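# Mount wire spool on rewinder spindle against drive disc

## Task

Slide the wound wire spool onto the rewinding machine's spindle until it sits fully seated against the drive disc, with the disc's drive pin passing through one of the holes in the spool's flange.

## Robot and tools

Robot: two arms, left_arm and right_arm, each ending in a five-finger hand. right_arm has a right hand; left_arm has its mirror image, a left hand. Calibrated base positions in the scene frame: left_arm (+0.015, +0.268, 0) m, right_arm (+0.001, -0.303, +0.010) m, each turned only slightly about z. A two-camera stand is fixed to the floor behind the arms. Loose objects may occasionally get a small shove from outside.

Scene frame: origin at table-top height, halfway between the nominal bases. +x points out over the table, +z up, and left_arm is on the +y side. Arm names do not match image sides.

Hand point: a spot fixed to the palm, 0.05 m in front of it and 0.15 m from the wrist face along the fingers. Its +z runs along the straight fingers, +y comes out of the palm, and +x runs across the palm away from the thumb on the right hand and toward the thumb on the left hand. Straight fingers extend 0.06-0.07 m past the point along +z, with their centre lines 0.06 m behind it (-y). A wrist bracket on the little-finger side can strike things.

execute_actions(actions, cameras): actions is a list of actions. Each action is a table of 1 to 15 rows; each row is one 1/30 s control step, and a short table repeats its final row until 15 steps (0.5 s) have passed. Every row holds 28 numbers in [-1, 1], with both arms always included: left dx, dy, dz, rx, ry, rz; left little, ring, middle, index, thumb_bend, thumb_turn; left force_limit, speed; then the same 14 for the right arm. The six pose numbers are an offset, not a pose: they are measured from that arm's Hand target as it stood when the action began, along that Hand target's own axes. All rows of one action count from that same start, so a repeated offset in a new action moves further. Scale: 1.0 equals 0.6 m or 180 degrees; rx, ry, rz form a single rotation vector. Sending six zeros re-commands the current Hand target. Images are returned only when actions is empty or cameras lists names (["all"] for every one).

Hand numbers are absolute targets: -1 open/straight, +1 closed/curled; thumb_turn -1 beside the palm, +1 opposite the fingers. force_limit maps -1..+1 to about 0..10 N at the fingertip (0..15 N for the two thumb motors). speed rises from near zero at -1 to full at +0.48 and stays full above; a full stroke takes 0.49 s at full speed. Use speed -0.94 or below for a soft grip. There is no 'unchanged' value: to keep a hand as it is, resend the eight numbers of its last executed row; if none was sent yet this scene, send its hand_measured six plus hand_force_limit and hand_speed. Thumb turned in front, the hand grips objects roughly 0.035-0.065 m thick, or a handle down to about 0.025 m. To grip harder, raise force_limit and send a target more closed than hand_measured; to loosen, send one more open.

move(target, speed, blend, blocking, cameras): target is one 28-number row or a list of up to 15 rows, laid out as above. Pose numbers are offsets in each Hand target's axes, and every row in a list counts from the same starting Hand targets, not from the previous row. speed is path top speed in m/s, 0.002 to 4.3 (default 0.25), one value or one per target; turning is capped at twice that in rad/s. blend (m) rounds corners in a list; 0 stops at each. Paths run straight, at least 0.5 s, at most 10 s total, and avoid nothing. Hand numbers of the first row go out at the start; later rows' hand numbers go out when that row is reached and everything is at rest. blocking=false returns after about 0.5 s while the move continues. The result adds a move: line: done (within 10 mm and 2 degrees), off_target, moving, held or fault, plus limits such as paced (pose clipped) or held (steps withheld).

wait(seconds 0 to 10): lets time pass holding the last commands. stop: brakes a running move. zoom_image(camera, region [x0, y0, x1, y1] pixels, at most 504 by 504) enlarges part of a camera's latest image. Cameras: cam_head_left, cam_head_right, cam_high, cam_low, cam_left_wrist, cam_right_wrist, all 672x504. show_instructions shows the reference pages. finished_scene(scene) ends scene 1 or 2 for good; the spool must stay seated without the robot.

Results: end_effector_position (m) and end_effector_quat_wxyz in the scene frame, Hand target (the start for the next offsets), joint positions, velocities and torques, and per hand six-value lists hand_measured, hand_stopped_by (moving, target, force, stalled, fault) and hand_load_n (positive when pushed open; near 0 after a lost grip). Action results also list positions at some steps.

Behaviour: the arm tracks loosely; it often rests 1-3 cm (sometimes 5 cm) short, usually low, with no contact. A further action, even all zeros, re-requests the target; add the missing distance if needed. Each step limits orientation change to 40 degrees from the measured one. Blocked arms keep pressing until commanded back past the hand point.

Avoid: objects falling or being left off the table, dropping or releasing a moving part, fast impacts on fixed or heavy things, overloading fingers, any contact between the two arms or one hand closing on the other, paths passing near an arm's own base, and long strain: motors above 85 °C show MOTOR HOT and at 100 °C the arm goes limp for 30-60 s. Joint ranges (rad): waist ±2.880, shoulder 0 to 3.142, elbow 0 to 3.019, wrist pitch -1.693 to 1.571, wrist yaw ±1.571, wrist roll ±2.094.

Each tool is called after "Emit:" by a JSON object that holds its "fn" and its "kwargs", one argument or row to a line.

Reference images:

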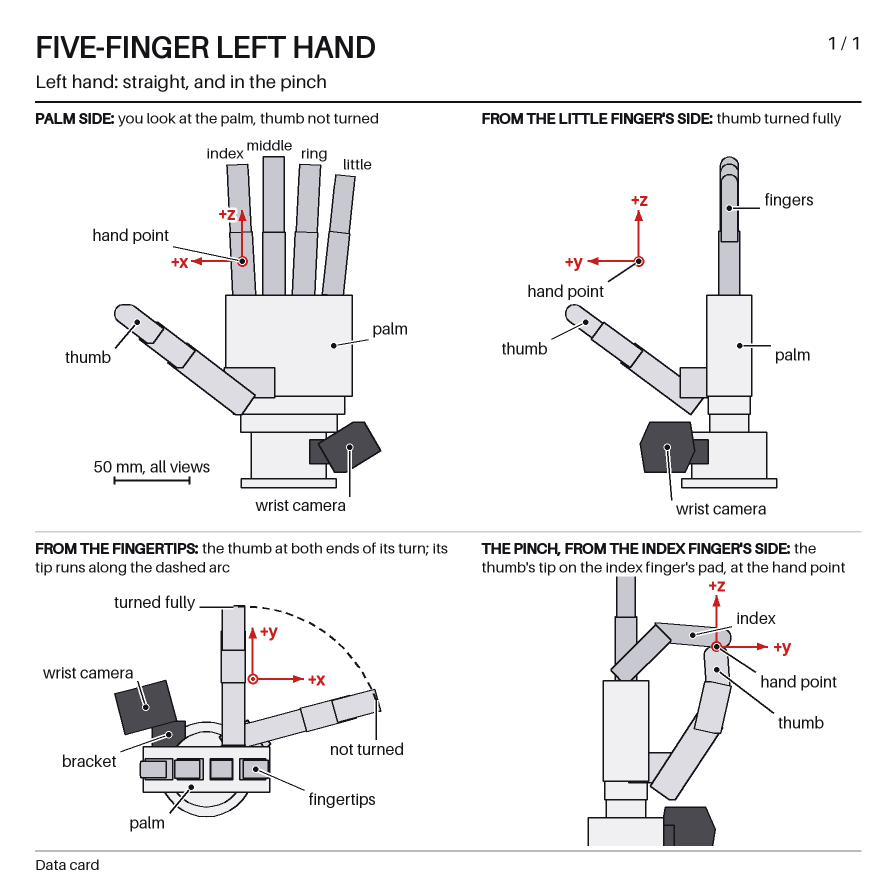

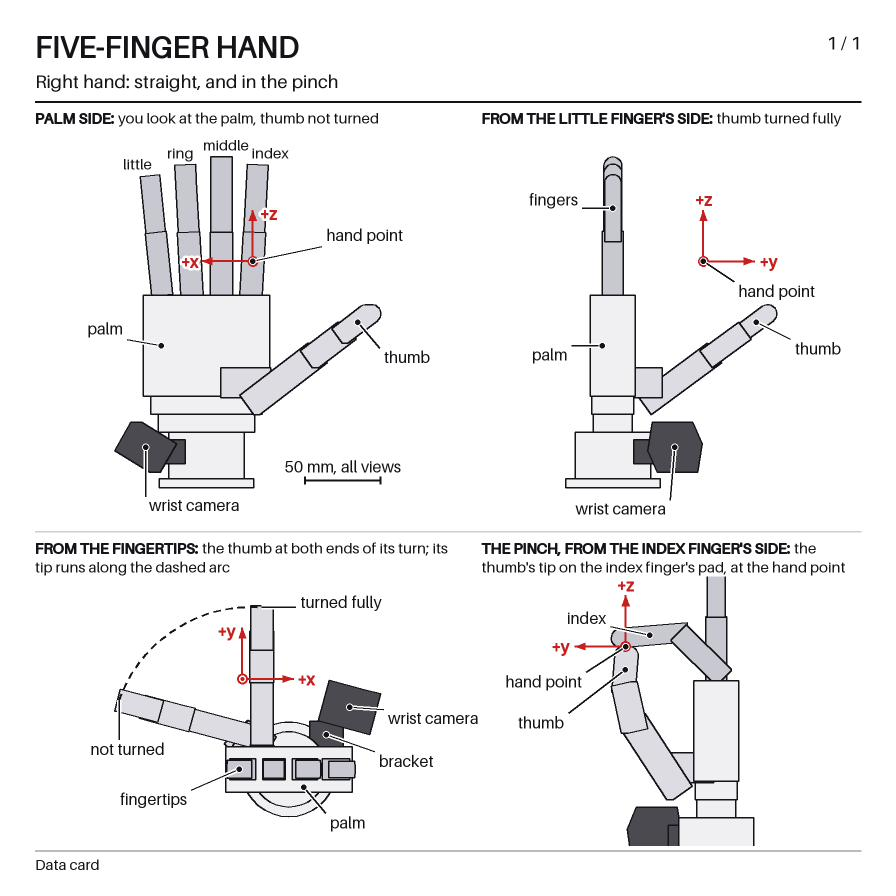

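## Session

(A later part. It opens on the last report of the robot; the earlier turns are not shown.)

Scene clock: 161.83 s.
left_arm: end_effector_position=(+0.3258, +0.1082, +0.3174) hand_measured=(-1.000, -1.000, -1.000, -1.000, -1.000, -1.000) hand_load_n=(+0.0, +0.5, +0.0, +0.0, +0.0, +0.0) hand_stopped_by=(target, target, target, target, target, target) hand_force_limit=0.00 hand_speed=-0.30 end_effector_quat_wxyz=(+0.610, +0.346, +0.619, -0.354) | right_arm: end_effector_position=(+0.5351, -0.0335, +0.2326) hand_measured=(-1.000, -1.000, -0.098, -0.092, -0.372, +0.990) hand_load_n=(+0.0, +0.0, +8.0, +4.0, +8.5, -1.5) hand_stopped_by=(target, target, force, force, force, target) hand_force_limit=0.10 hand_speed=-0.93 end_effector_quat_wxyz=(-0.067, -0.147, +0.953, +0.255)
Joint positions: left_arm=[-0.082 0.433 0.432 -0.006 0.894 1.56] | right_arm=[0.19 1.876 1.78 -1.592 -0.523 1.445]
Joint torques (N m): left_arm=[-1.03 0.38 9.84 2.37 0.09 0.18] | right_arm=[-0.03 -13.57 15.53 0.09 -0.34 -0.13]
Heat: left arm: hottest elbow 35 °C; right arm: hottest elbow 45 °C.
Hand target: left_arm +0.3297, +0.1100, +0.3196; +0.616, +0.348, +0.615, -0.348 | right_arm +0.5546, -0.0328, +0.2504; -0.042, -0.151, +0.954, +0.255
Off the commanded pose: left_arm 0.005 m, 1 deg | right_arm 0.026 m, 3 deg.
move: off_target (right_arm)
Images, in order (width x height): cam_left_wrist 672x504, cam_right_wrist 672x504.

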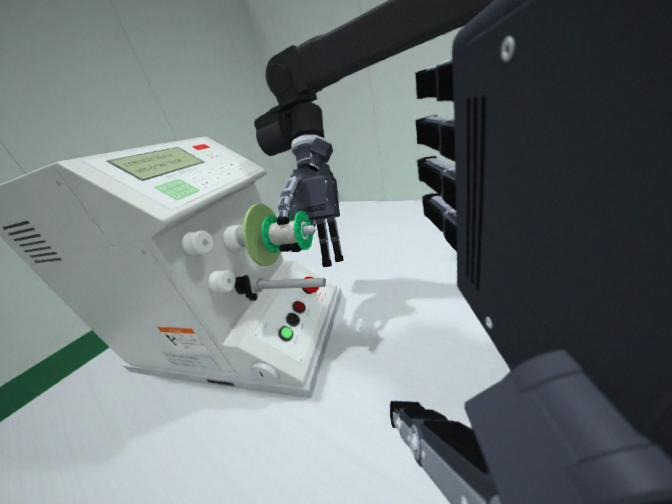

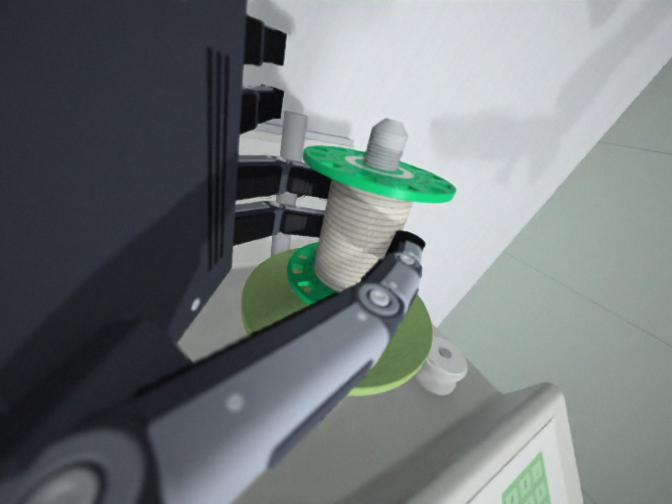

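Emit:
{"fn": "wait", "kwargs": {
  "seconds": 0.1,
  "cameras": ["cam_head_right","cam_left_wrist","cam_right_wrist","cam_high","cam_head_left"]
}}

Emit:
{"fn": "zoom_image", "kwargs": {
  "camera": "cam_head_right",
  "region": [318, 203, 346, 227]
}}

Emit:
{"fn": "zoom_image", "kwargs": {
  "camera": "cam_left_wrist",
  "region": [255, 200, 320, 260]
}}

Emit:
{"fn": "zoom_image", "kwargs": {
  "camera": "cam_right_wrist",
  "region": [270, 230, 360, 310]
}}

Scene clock: 162.97 s.
left_arm: end_effector_position=(+0.3258, +0.1082, +0.3174) hand_measured=(-1.000, -1.000, -1.000, -1.000, -1.000, -1.000) hand_load_n=(+0.0, +0.0, +0.0, +0.0, +0.0, +0.0) hand_stopped_by=(target, target, target, target, target, target) hand_force_limit=0.00 hand_speed=-0.30 end_effector_quat_wxyz=(+0.610, +0.346, +0.619, -0.354) | right_arm: end_effector_position=(+0.5351, -0.0335, +0.2326) hand_measured=(-1.000, -1.000, -0.098, -0.092, -0.372, +0.990) hand_load_n=(+0.0, +0.0, +8.0, +4.0, +8.5, -2.0) hand_stopped_by=(target, target, force, force, force, target) hand_force_limit=0.10 hand_speed=-0.93 end_effector_quat_wxyz=(-0.067, -0.147, +0.953, +0.255)
Joint positions: left_arm=[-0.082 0.433 0.432 -0.006 0.894 1.56] | right_arm=[0.19 1.876 1.78 -1.592 -0.523 1.445]
Joint torques (N m): left_arm=[-0.97 0.5 9.84 2.37 0.07 0.18] | right_arm=[-0.03 -13.86 15.51 0.1 -0.34 -0.12]
Heat: left arm: hottest elbow 35 °C; right arm: hottest elbow 45 °C.
Hand target: left_arm +0.3297, +0.1100, +0.3196; +0.616, +0.348, +0.615, -0.348 | right_arm +0.5546, -0.0328, +0.2504; -0.042, -0.151, +0.954, +0.255
Off the commanded pose: left_arm 0.005 m, 1 deg | right_arm 0.026 m, 3 deg.
wait: 0.10 s; at rest from the start
Images, in order (width x height): cam_head_left 672x504, cam_head_right 672x504, cam_high 672x504, cam_left_wrist 672x504, cam_right_wrist 672x504.

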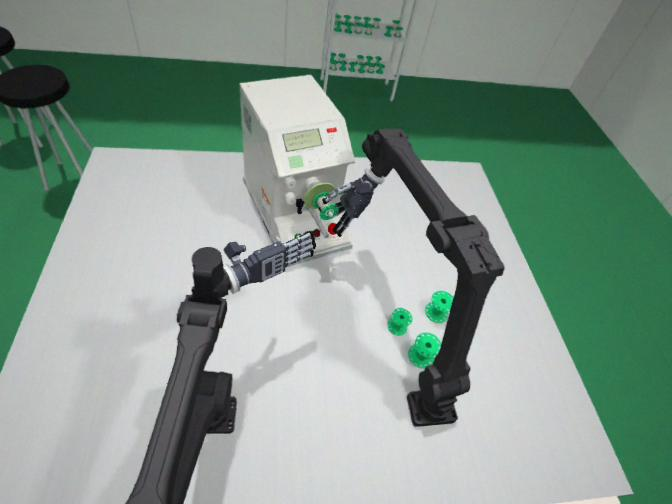

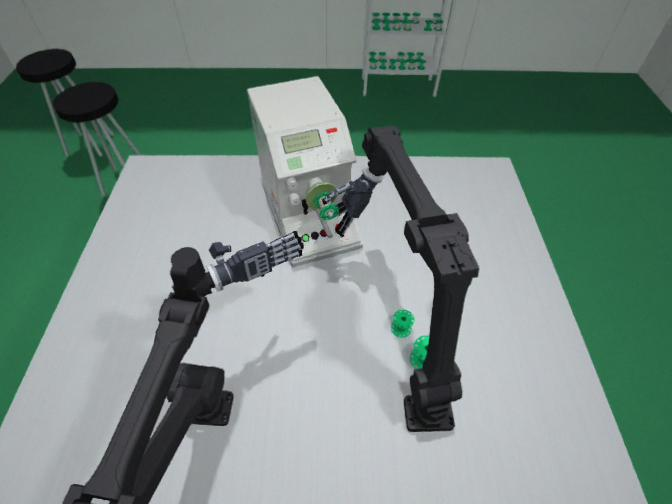

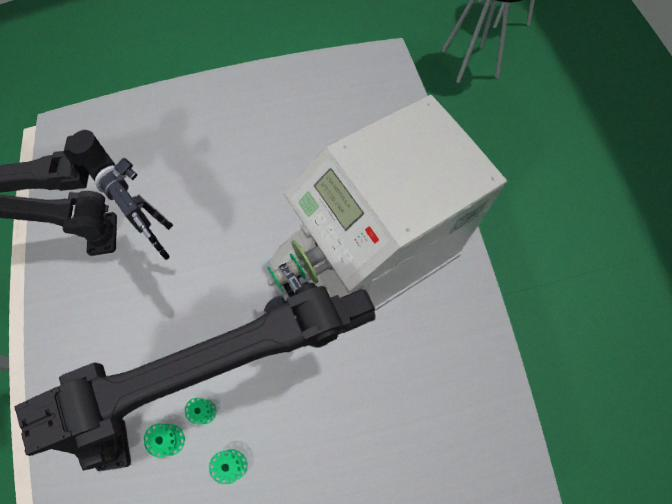

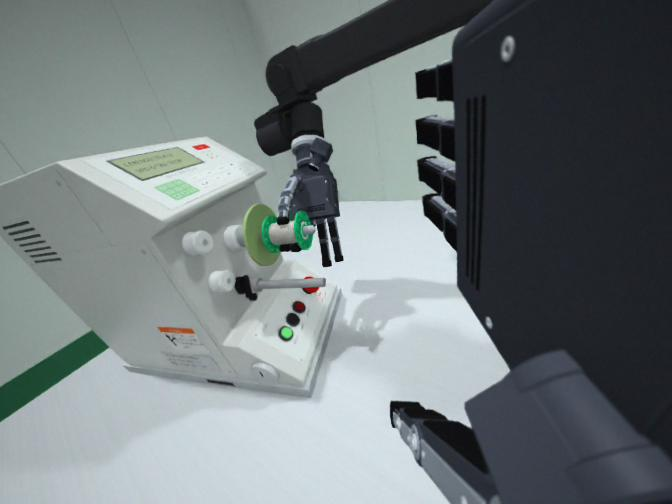

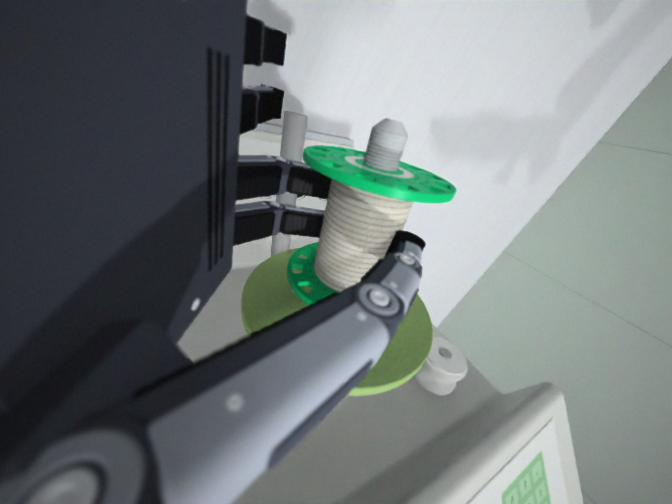

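Scaled by 18.000 from the camera's 672x504 image, which has a finer 960x720 frame.

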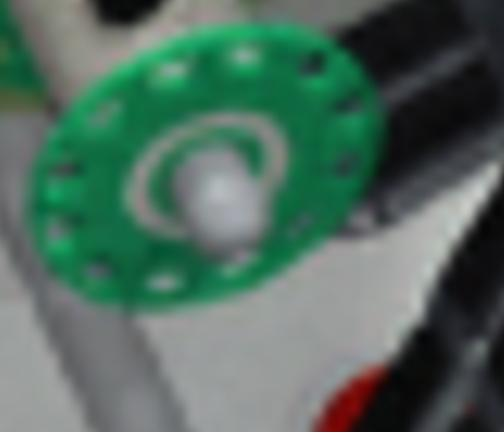

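Scaled by 7.754 from the camera's 672x504 image, which has a finer 960x720 frame.

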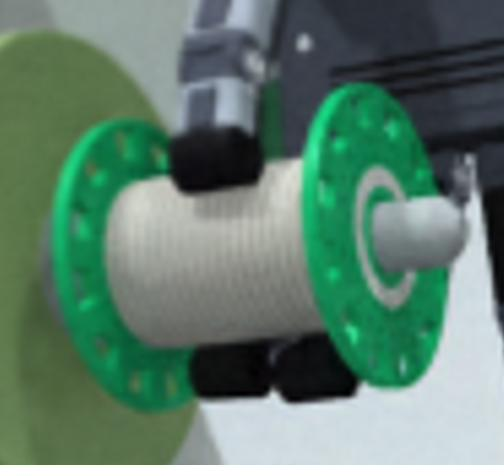

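Scaled by 5.600 from the camera's 672x504 image, which has a finer 960x720 frame.

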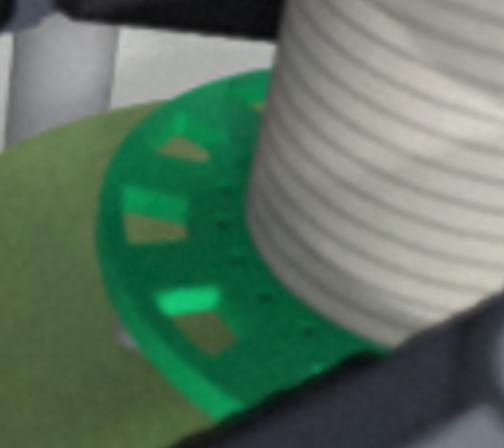

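Emit:
{"fn": "zoom_image", "kwargs": {
  "camera": "cam_right_wrist",
  "region": [295, 100, 465, 220]
}}

Emit:
{"fn": "zoom_image", "kwargs": {
  "camera": "cam_right_wrist",
  "region": [280, 235, 350, 305]
}}

Emit:
{"fn": "zoom_image", "kwargs": {
  "camera": "cam_right_wrist",
  "region": [230, 220, 450, 410]
}}

Scaled by 2.965 from the camera's 672x504 image, which has a finer 960x720 frame.

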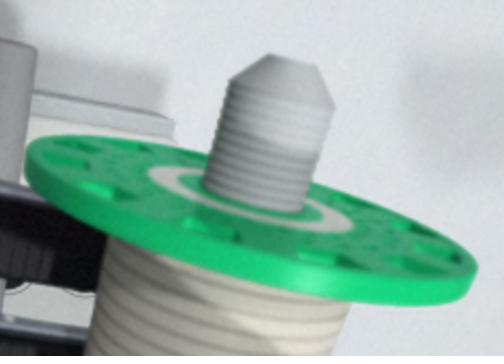

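Scaled by 7.200 from the camera's 672x504 image, which has a finer 960x720 frame.

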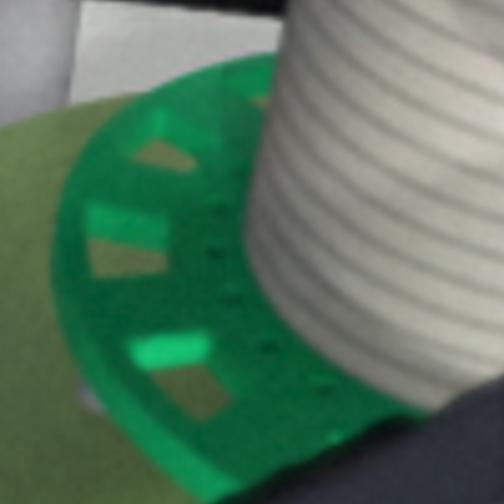

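Scaled by 2.291 from the camera's 672x504 image, which has a finer 960x720 frame.

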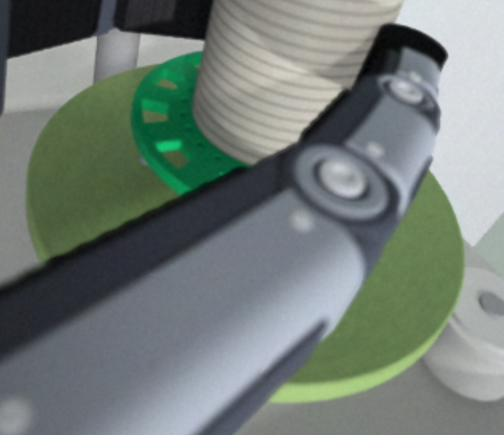

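Emit:
{"fn": "move", "kwargs": {
  "target": [0,0,0,0,0,0,-1,-1,-1,-1,-1,-1,0,-0.3,-0.009,0,0,-0.02,0,0,-1,-1,0.15,0.15,-0.1,0.99,0.1,-0.93],
  "speed": 0.04,
  "cameras": ["cam_right_wrist","cam_left_wrist","cam_head_right"]
}}

Emit:
{"fn": "zoom_image", "kwargs": {
  "camera": "cam_right_wrist",
  "region": [280, 235, 350, 305]
}}

Emit:
{"fn": "zoom_image", "kwargs": {
  "camera": "cam_left_wrist",
  "region": [240, 170, 360, 280]
}}

Emit:
{"fn": "zoom_image", "kwargs": {
  "camera": "cam_head_right",
  "region": [316, 201, 344, 225]
}}

Scene clock: 178.33 s.
left_arm: end_effector_position=(+0.3258, +0.1082, +0.3174) hand_measured=(-1.000, -1.000, -1.000, -1.000, -1.000, -1.000) hand_load_n=(+0.0, -0.5, +0.0, +0.0, +0.0, +0.0) hand_stopped_by=(target, target, target, target, target, target) hand_force_limit=0.00 hand_speed=-0.30 end_effector_quat_wxyz=(+0.610, +0.346, +0.619, -0.354) | right_arm: end_effector_position=(+0.5423, -0.0297, +0.2326) hand_measured=(-1.000, -1.000, -0.098, -0.092, -0.372, +0.990) hand_load_n=(+0.0, +0.0, +7.0, +5.0, +8.0, +0.0) hand_stopped_by=(target, target, force, force, force, target) hand_force_limit=0.10 hand_speed=-0.93 end_effector_quat_wxyz=(-0.070, -0.144, +0.947, +0.280)
Joint positions: left_arm=[-0.082 0.433 0.432 -0.006 0.894 1.56] | right_arm=[0.182 1.901 1.796 -1.592 -0.573 1.434]
Joint torques (N m): left_arm=[-1.08 0.5 9.88 2.4 0.08 0.18] | right_arm=[-0.38 -14.68 15.13 -0.06 -0.81 -0.21]
Heat: left arm: hottest elbow 35 °C; right arm: hottest elbow 48 °C.
Hand target: left_arm +0.3297, +0.1100, +0.3196; +0.616, +0.348, +0.615, -0.348 | right_arm +0.5598, -0.0311, +0.2503; -0.047, -0.149, +0.946, +0.285
Off the commanded pose: left_arm 0.005 m, 1 deg | right_arm 0.025 m, 3 deg.
move: off_target (right_arm)
Images, in order (width x height): cam_head_right 672x504, cam_left_wrist 672x504, cam_right_wrist 672x504.

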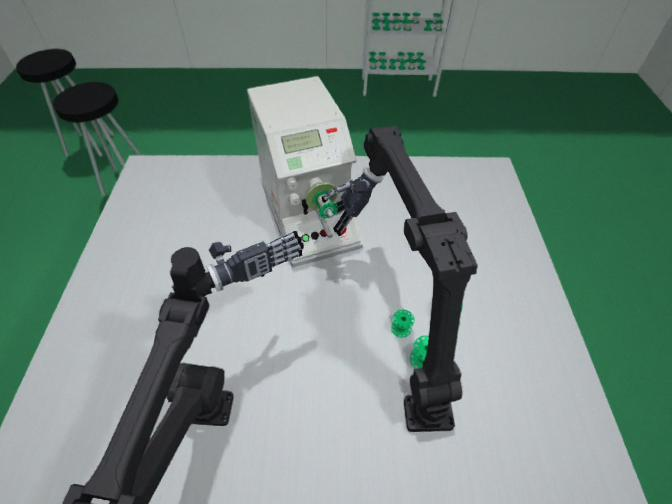

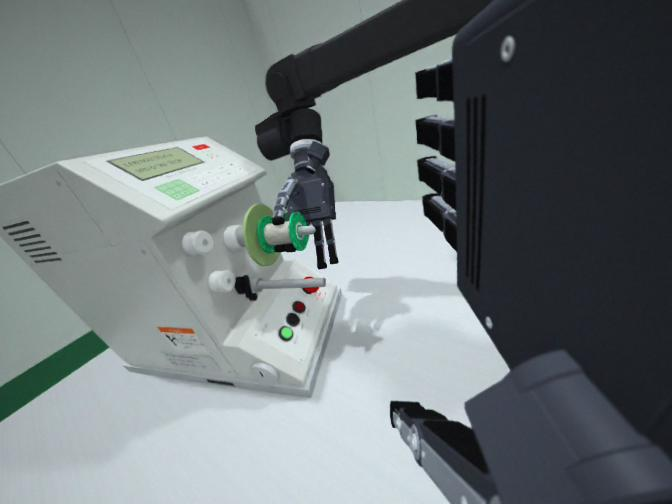

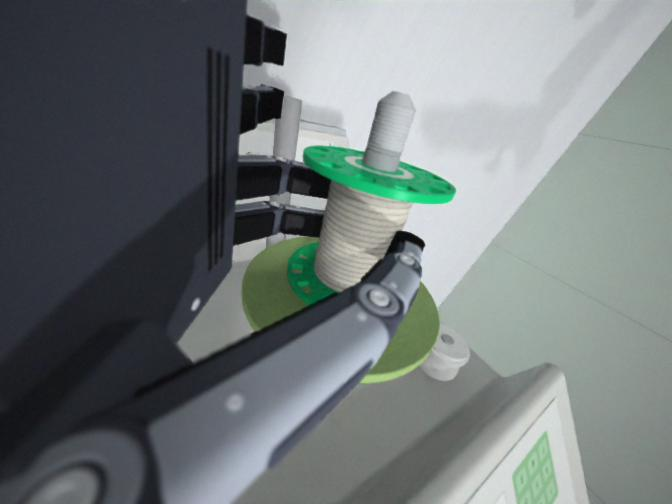

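Scaled by 7.200 from the camera's 672x504 image, which has a finer 960x720 frame.

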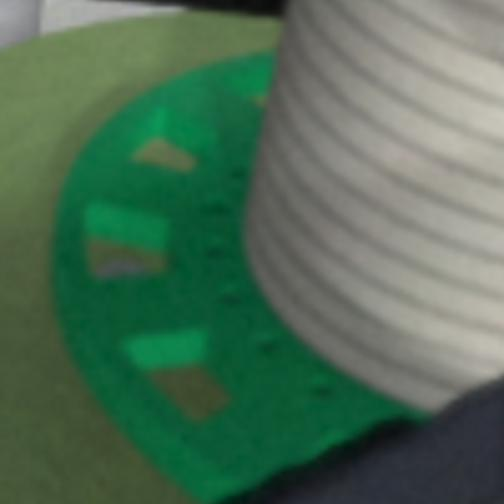

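Scaled by 4.200 from the camera's 672x504 image, which has a finer 960x720 frame.

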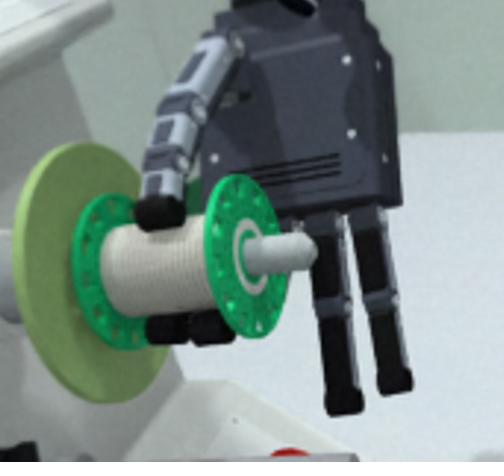

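Scaled by 18.000 from the camera's 672x504 image, which has a finer 960x720 frame.

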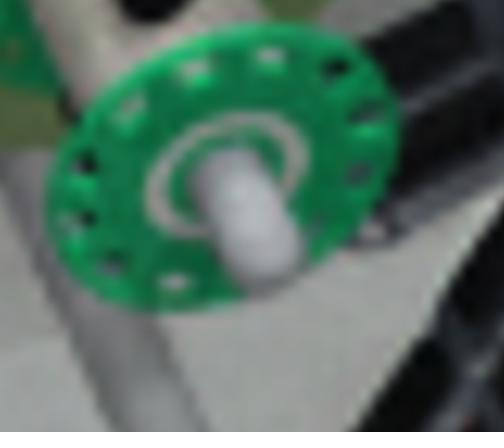

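Emit:
{"fn": "zoom_image", "kwargs": {
  "camera": "cam_right_wrist",
  "region": [286, 255, 314, 276]
}}

Emit:
{"fn": "zoom_image", "kwargs": {
  "camera": "cam_right_wrist",
  "region": [285, 80, 465, 220]
}}

Scaled by 18.000 from the camera's 672x504 image, which has a finer 960x720 frame.

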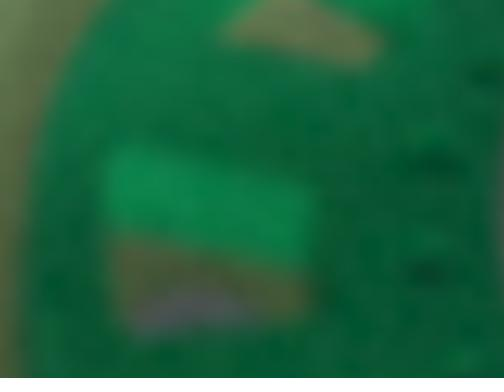

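Scaled by 2.800 from the camera's 672x504 image, which has a finer 960x720 frame.

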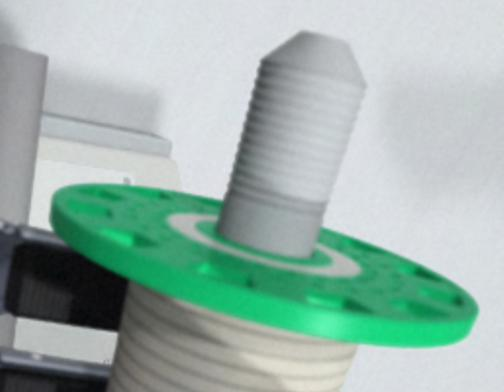

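Emit:
{"fn": "move", "kwargs": {
  "target": [0,0,0,0,0,0,-1,-1,-1,-1,-1,-1,0,-0.3,-0.006,0,0,0,0,0,-1,-1,0.15,0.15,-0.1,0.99,0.1,-0.93],
  "speed": 0.03,
  "cameras": ["cam_right_wrist","cam_left_wrist"]
}}

Emit:
{"fn": "zoom_image", "kwargs": {
  "camera": "cam_right_wrist",
  "region": [280, 235, 350, 305]
}}

Emit:
{"fn": "zoom_image", "kwargs": {
  "camera": "cam_left_wrist",
  "region": [240, 170, 360, 280]
}}

Scene clock: 180.47 s.
left_arm: end_effector_position=(+0.3258, +0.1082, +0.3174) hand_measured=(-1.000, -1.000, -1.000, -1.000, -1.000, -1.000) hand_load_n=(+0.0, +0.0, +0.0, +0.0, +0.0, +0.0) hand_stopped_by=(target, target, target, target, target, target) hand_force_limit=0.00 hand_speed=-0.30 end_effector_quat_wxyz=(+0.610, +0.346, +0.619, -0.354) | right_arm: end_effector_position=(+0.5461, -0.0286, +0.2327) hand_measured=(-1.000, -1.000, -0.098, -0.092, -0.372, +0.990) hand_load_n=(+0.0, +0.0, +7.0, +5.5, +8.0, +0.0) hand_stopped_by=(target, target, force, force, force, target) hand_force_limit=0.10 hand_speed=-0.93 end_effector_quat_wxyz=(-0.069, -0.145, +0.946, +0.281)
Joint positions: left_arm=[-0.082 0.433 0.432 -0.006 0.894 1.56] | right_arm=[0.182 1.911 1.811 -1.594 -0.575 1.433]
Joint torques (N m): left_arm=[-1.03 0.38 9.87 2.4 0.09 0.18] | right_arm=[-0.38 -14.39 15.13 -0.1 -0.75 -0.21]
Motor temperatures (°C): left_arm=[25 24 35 27 25 24] | right_arm=[26 29 49 24 28 25]
Heat: left arm: hottest elbow 35 °C; right arm: hottest elbow 49 °C.
Hand target: left_arm +0.3297, +0.1100, +0.3196; +0.616, +0.348, +0.615, -0.348 | right_arm +0.5631, -0.0299, +0.2504; -0.047, -0.149, +0.946, +0.285
Off the commanded pose: left_arm 0.005 m, 1 deg | right_arm 0.025 m, 3 deg.
move: off_target (right_arm)
Images, in order (width x height): cam_left_wrist 672x504, cam_right_wrist 672x504.

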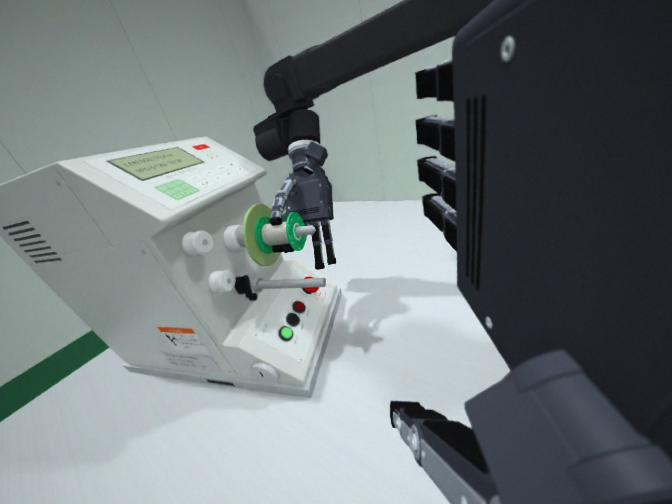

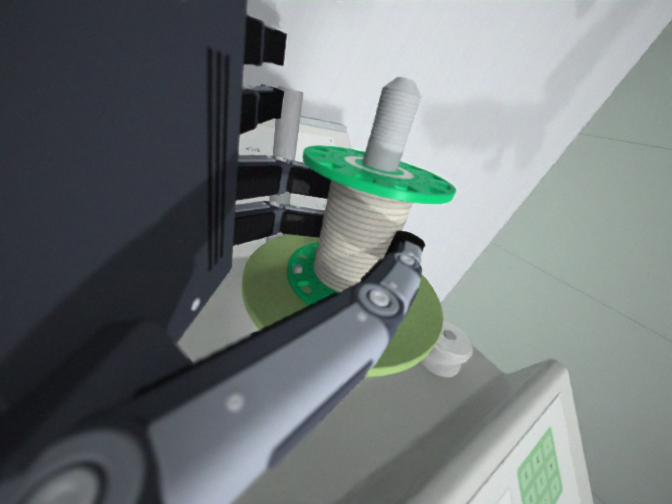

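Scaled by 7.200 from the camera's 672x504 image, which has a finer 960x720 frame.

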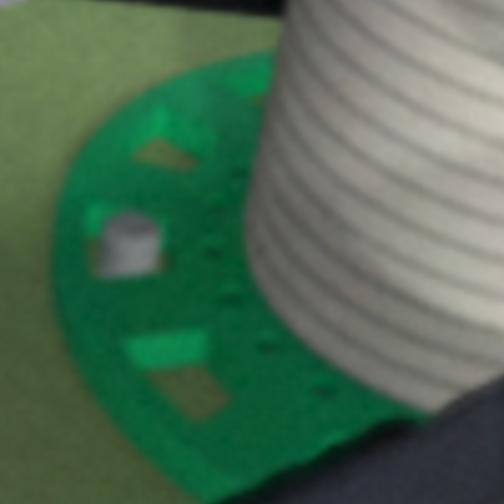

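Scaled by 4.200 from the camera's 672x504 image, which has a finer 960x720 frame.

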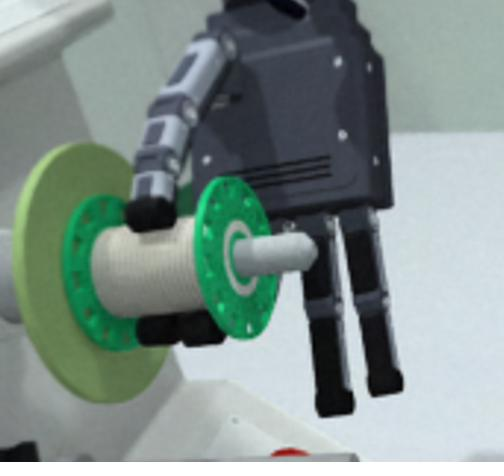

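Emit:
{"fn": "move", "kwargs": {
  "target": [0,0,0,0,0,0,-1,-1,-1,-1,-1,-1,0,-0.3,-0.006,0,0,0,0,0,-1,-1,0.15,0.15,-0.1,0.99,0.1,-0.93],
  "speed": 0.03,
  "cameras": ["cam_right_wrist","cam_left_wrist"]
}}

Emit:
{"fn": "zoom_image", "kwargs": {
  "camera": "cam_right_wrist",
  "region": [280, 235, 350, 305]
}}

Emit:
{"fn": "zoom_image", "kwargs": {
  "camera": "cam_left_wrist",
  "region": [240, 170, 360, 280]
}}

Scene clock: 181.57 s.
left_arm: end_effector_position=(+0.3258, +0.1082, +0.3174) hand_measured=(-1.000, -1.000, -1.000, -1.000, -1.000, -1.000) hand_load_n=(+0.0, +0.0, +0.0, +0.0, +0.0, +0.0) hand_stopped_by=(target, target, target, target, target, target) hand_force_limit=0.00 hand_speed=-0.30 end_effector_quat_wxyz=(+0.610, +0.346, +0.619, -0.354) | right_arm: end_effector_position=(+0.5466, -0.0284, +0.2326) hand_measured=(-1.000, -1.000, -0.098, -0.092, -0.372, +0.990) hand_load_n=(-0.5, +0.0, +8.5, +4.0, +7.5, -2.0) hand_stopped_by=(target, target, force, force, force, target) hand_force_limit=0.10 hand_speed=-0.93 end_effector_quat_wxyz=(-0.071, -0.147, +0.946, +0.281)
Joint positions: left_arm=[-0.082 0.433 0.432 -0.006 0.894 1.56] | right_arm=[0.182 1.919 1.821 -1.605 -0.575 1.427]
Joint torques (N m): left_arm=[-1.08 0.44 9.89 2.36 0.08 0.17] | right_arm=[-0.32 -14.15 15.35 0.06 -0.76 -0.11]
Heat: left arm: hottest elbow 35 °C; right arm: hottest elbow 48 °C.
Hand target: left_arm +0.3297, +0.1100, +0.3196; +0.616, +0.348, +0.615, -0.348 | right_arm +0.5665, -0.0288, +0.2503; -0.047, -0.149, +0.946, +0.285
Off the commanded pose: left_arm 0.005 m, 1 deg | right_arm 0.027 m, 3 deg.
move: off_target (right_arm)
Images, in order (width x height): cam_left_wrist 672x504, cam_right_wrist 672x504.

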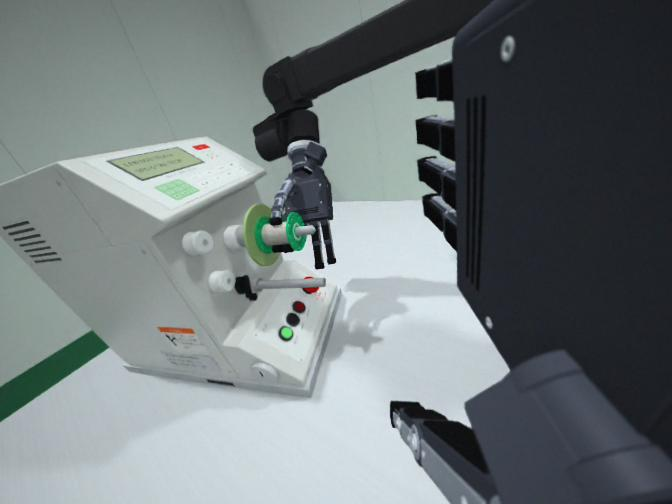

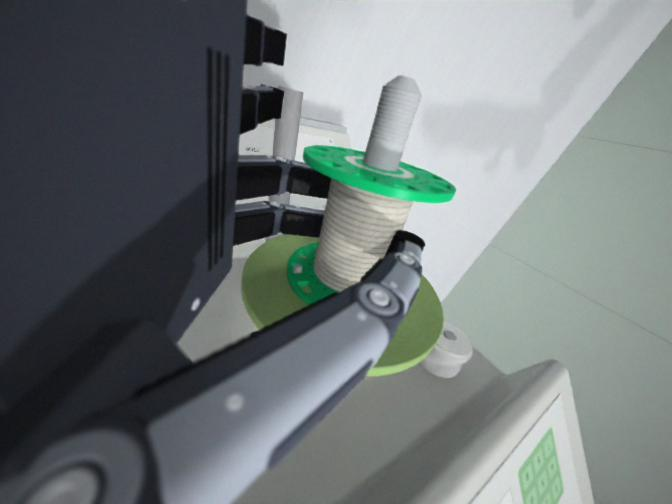

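Scaled by 7.200 from the camera's 672x504 image, which has a finer 960x720 frame.

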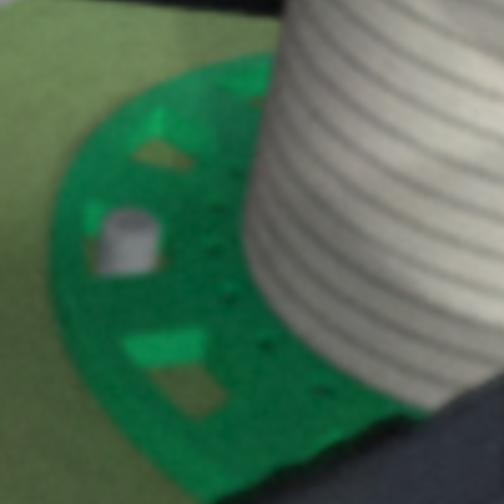

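Scaled by 4.200 from the camera's 672x504 image, which has a finer 960x720 frame.

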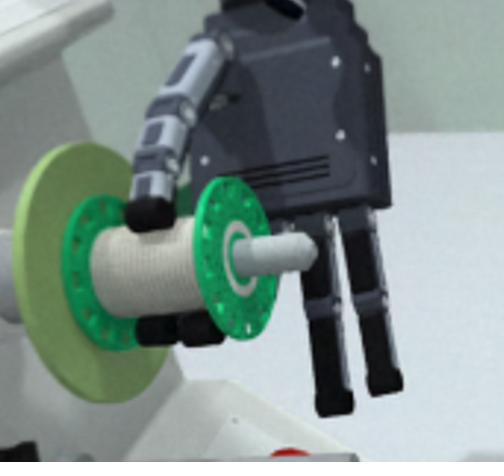

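Emit:
{"fn": "zoom_image", "kwargs": {
  "camera": "cam_left_wrist",
  "region": [240, 195, 290, 270]
}}

Emit:
{"fn": "zoom_image", "kwargs": {
  "camera": "cam_right_wrist",
  "region": [235, 225, 325, 325]
}}

Scaled by 6.720 from the camera's 672x504 image, which has a finer 960x720 frame.

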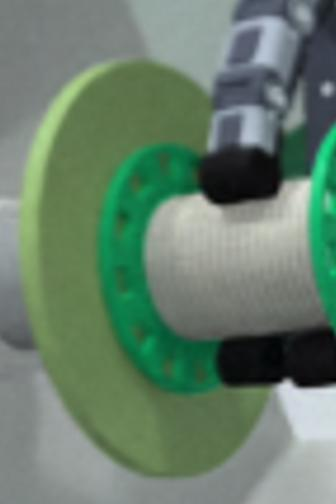

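Scaled by 5.040 from the camera's 672x504 image, which has a finer 960x720 frame.

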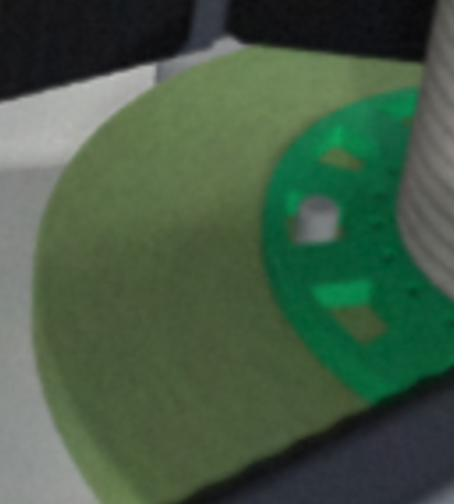

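Emit:
{"fn": "move", "kwargs": {
  "target": [0,0,0,0,0,0,-1,-1,-1,-1,-1,-1,0,-0.3,-0.007,0,0,0,0,0,-1,-1,0.15,0.15,-0.1,0.99,0.1,-0.93],
  "speed": 0.03,
  "cameras": ["cam_right_wrist","cam_left_wrist","cam_high","cam_head_right"]
}}

Emit:
{"fn": "zoom_image", "kwargs": {
  "camera": "cam_right_wrist",
  "region": [235, 225, 325, 325]
}}

Emit:
{"fn": "zoom_image", "kwargs": {
  "camera": "cam_left_wrist",
  "region": [240, 195, 290, 270]
}}

Emit:
{"fn": "zoom_image", "kwargs": {
  "camera": "cam_head_right",
  "region": [295, 165, 365, 235]
}}

Emit:
{"fn": "zoom_image", "kwargs": {
  "camera": "cam_high",
  "region": [240, 220, 350, 330]
}}

Scene clock: 183.07 s.
left_arm: end_effector_position=(+0.3258, +0.1082, +0.3174) hand_measured=(-1.000, -1.000, -1.000, -1.000, -1.000, -1.000) hand_load_n=(+0.0, +0.0, +0.0, +0.0, +0.0, +0.0) hand_stopped_by=(target, target, target, target, target, target) hand_force_limit=0.00 hand_speed=-0.30 end_effector_quat_wxyz=(+0.610, +0.346, +0.619, -0.354) | right_arm: end_effector_position=(+0.5470, -0.0281, +0.2327) hand_measured=(-1.000, -1.000, -0.098, -0.092, -0.372, +0.990) hand_load_n=(+0.0, +0.0, +10.0, +3.0, +7.5, -3.5) hand_stopped_by=(target, target, force, force, force, target) hand_force_limit=0.10 hand_speed=-0.93 end_effector_quat_wxyz=(-0.074, -0.151, +0.945, +0.281)
Joint positions: left_arm=[-0.082 0.433 0.432 -0.006 0.894 1.56] | right_arm=[0.182 1.927 1.833 -1.618 -0.575 1.416]
Joint torques (N m): left_arm=[-0.97 0.38 9.83 2.4 0.09 0.17] | right_arm=[-0.26 -14.33 15.9 0.35 -0.77 -0.03]
Heat: left arm: hottest elbow 35 °C; right arm: hottest elbow 48 °C.
Hand target: left_arm +0.3297, +0.1100, +0.3196; +0.616, +0.348, +0.615, -0.348 | right_arm +0.5706, -0.0275, +0.2504; -0.046, -0.149, +0.946, +0.285
Off the commanded pose: left_arm 0.005 m, 1 deg | right_arm 0.029 m, 3 deg.
move: off_target (right_arm)
Images, in order (width x height): cam_head_right 672x504, cam_high 672x504, cam_left_wrist 672x504, cam_right_wrist 672x504.

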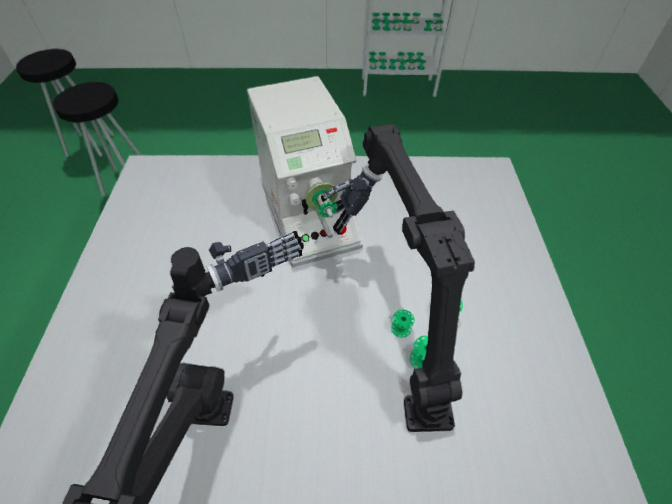

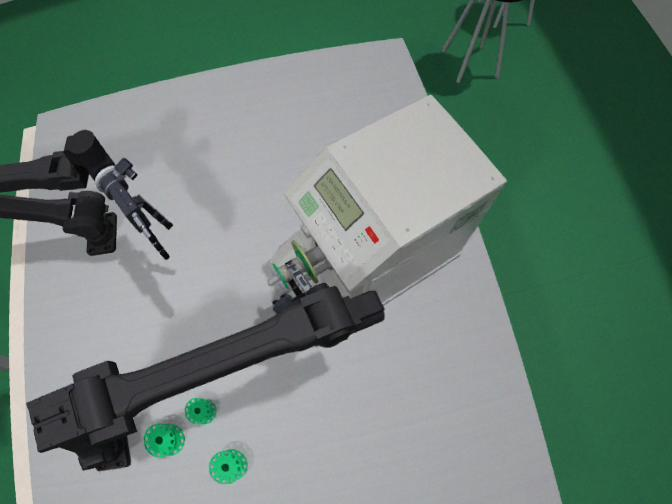

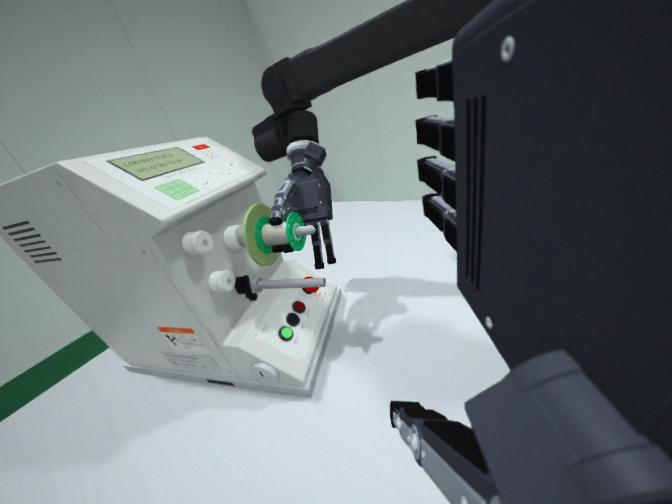

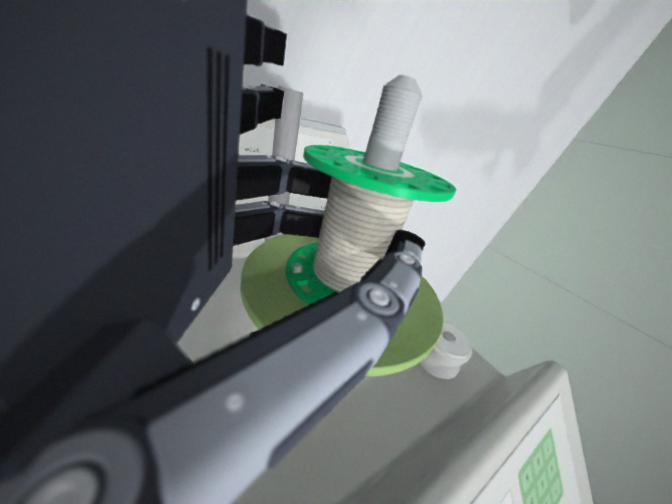

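Scaled by 5.040 from the camera's 672x504 image, which has a finer 960x720 frame.

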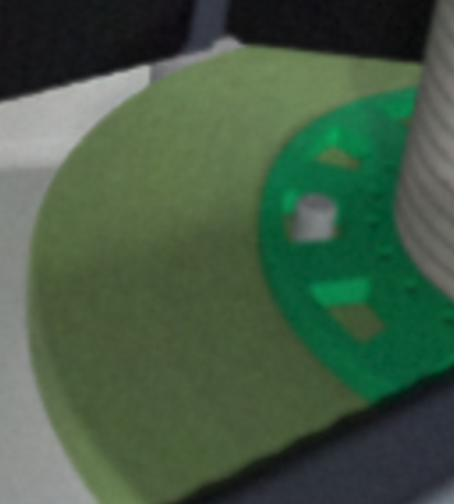

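Scaled by 6.720 from the camera's 672x504 image, which has a finer 960x720 frame.

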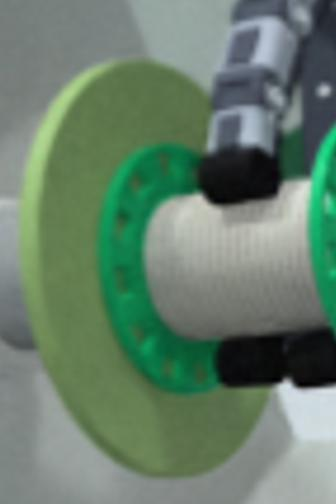

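Scaled by 7.200 from the camera's 672x504 image, which has a finer 960x720 frame.

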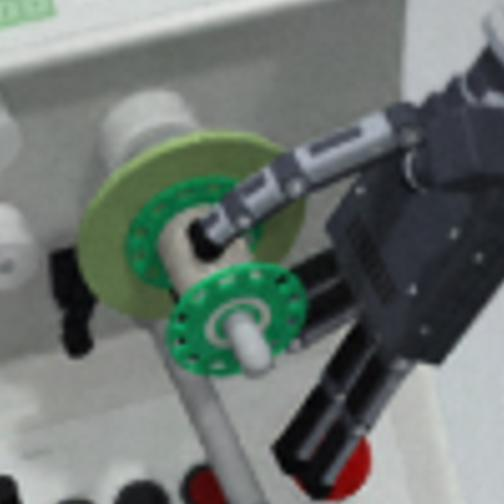

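Scaled by 4.582 from the camera's 672x504 image, which has a finer 960x720 frame.

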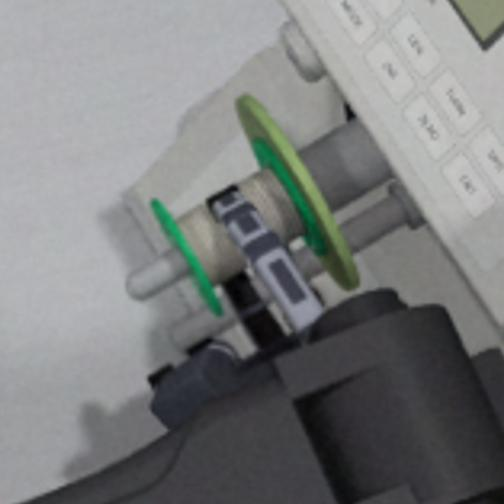

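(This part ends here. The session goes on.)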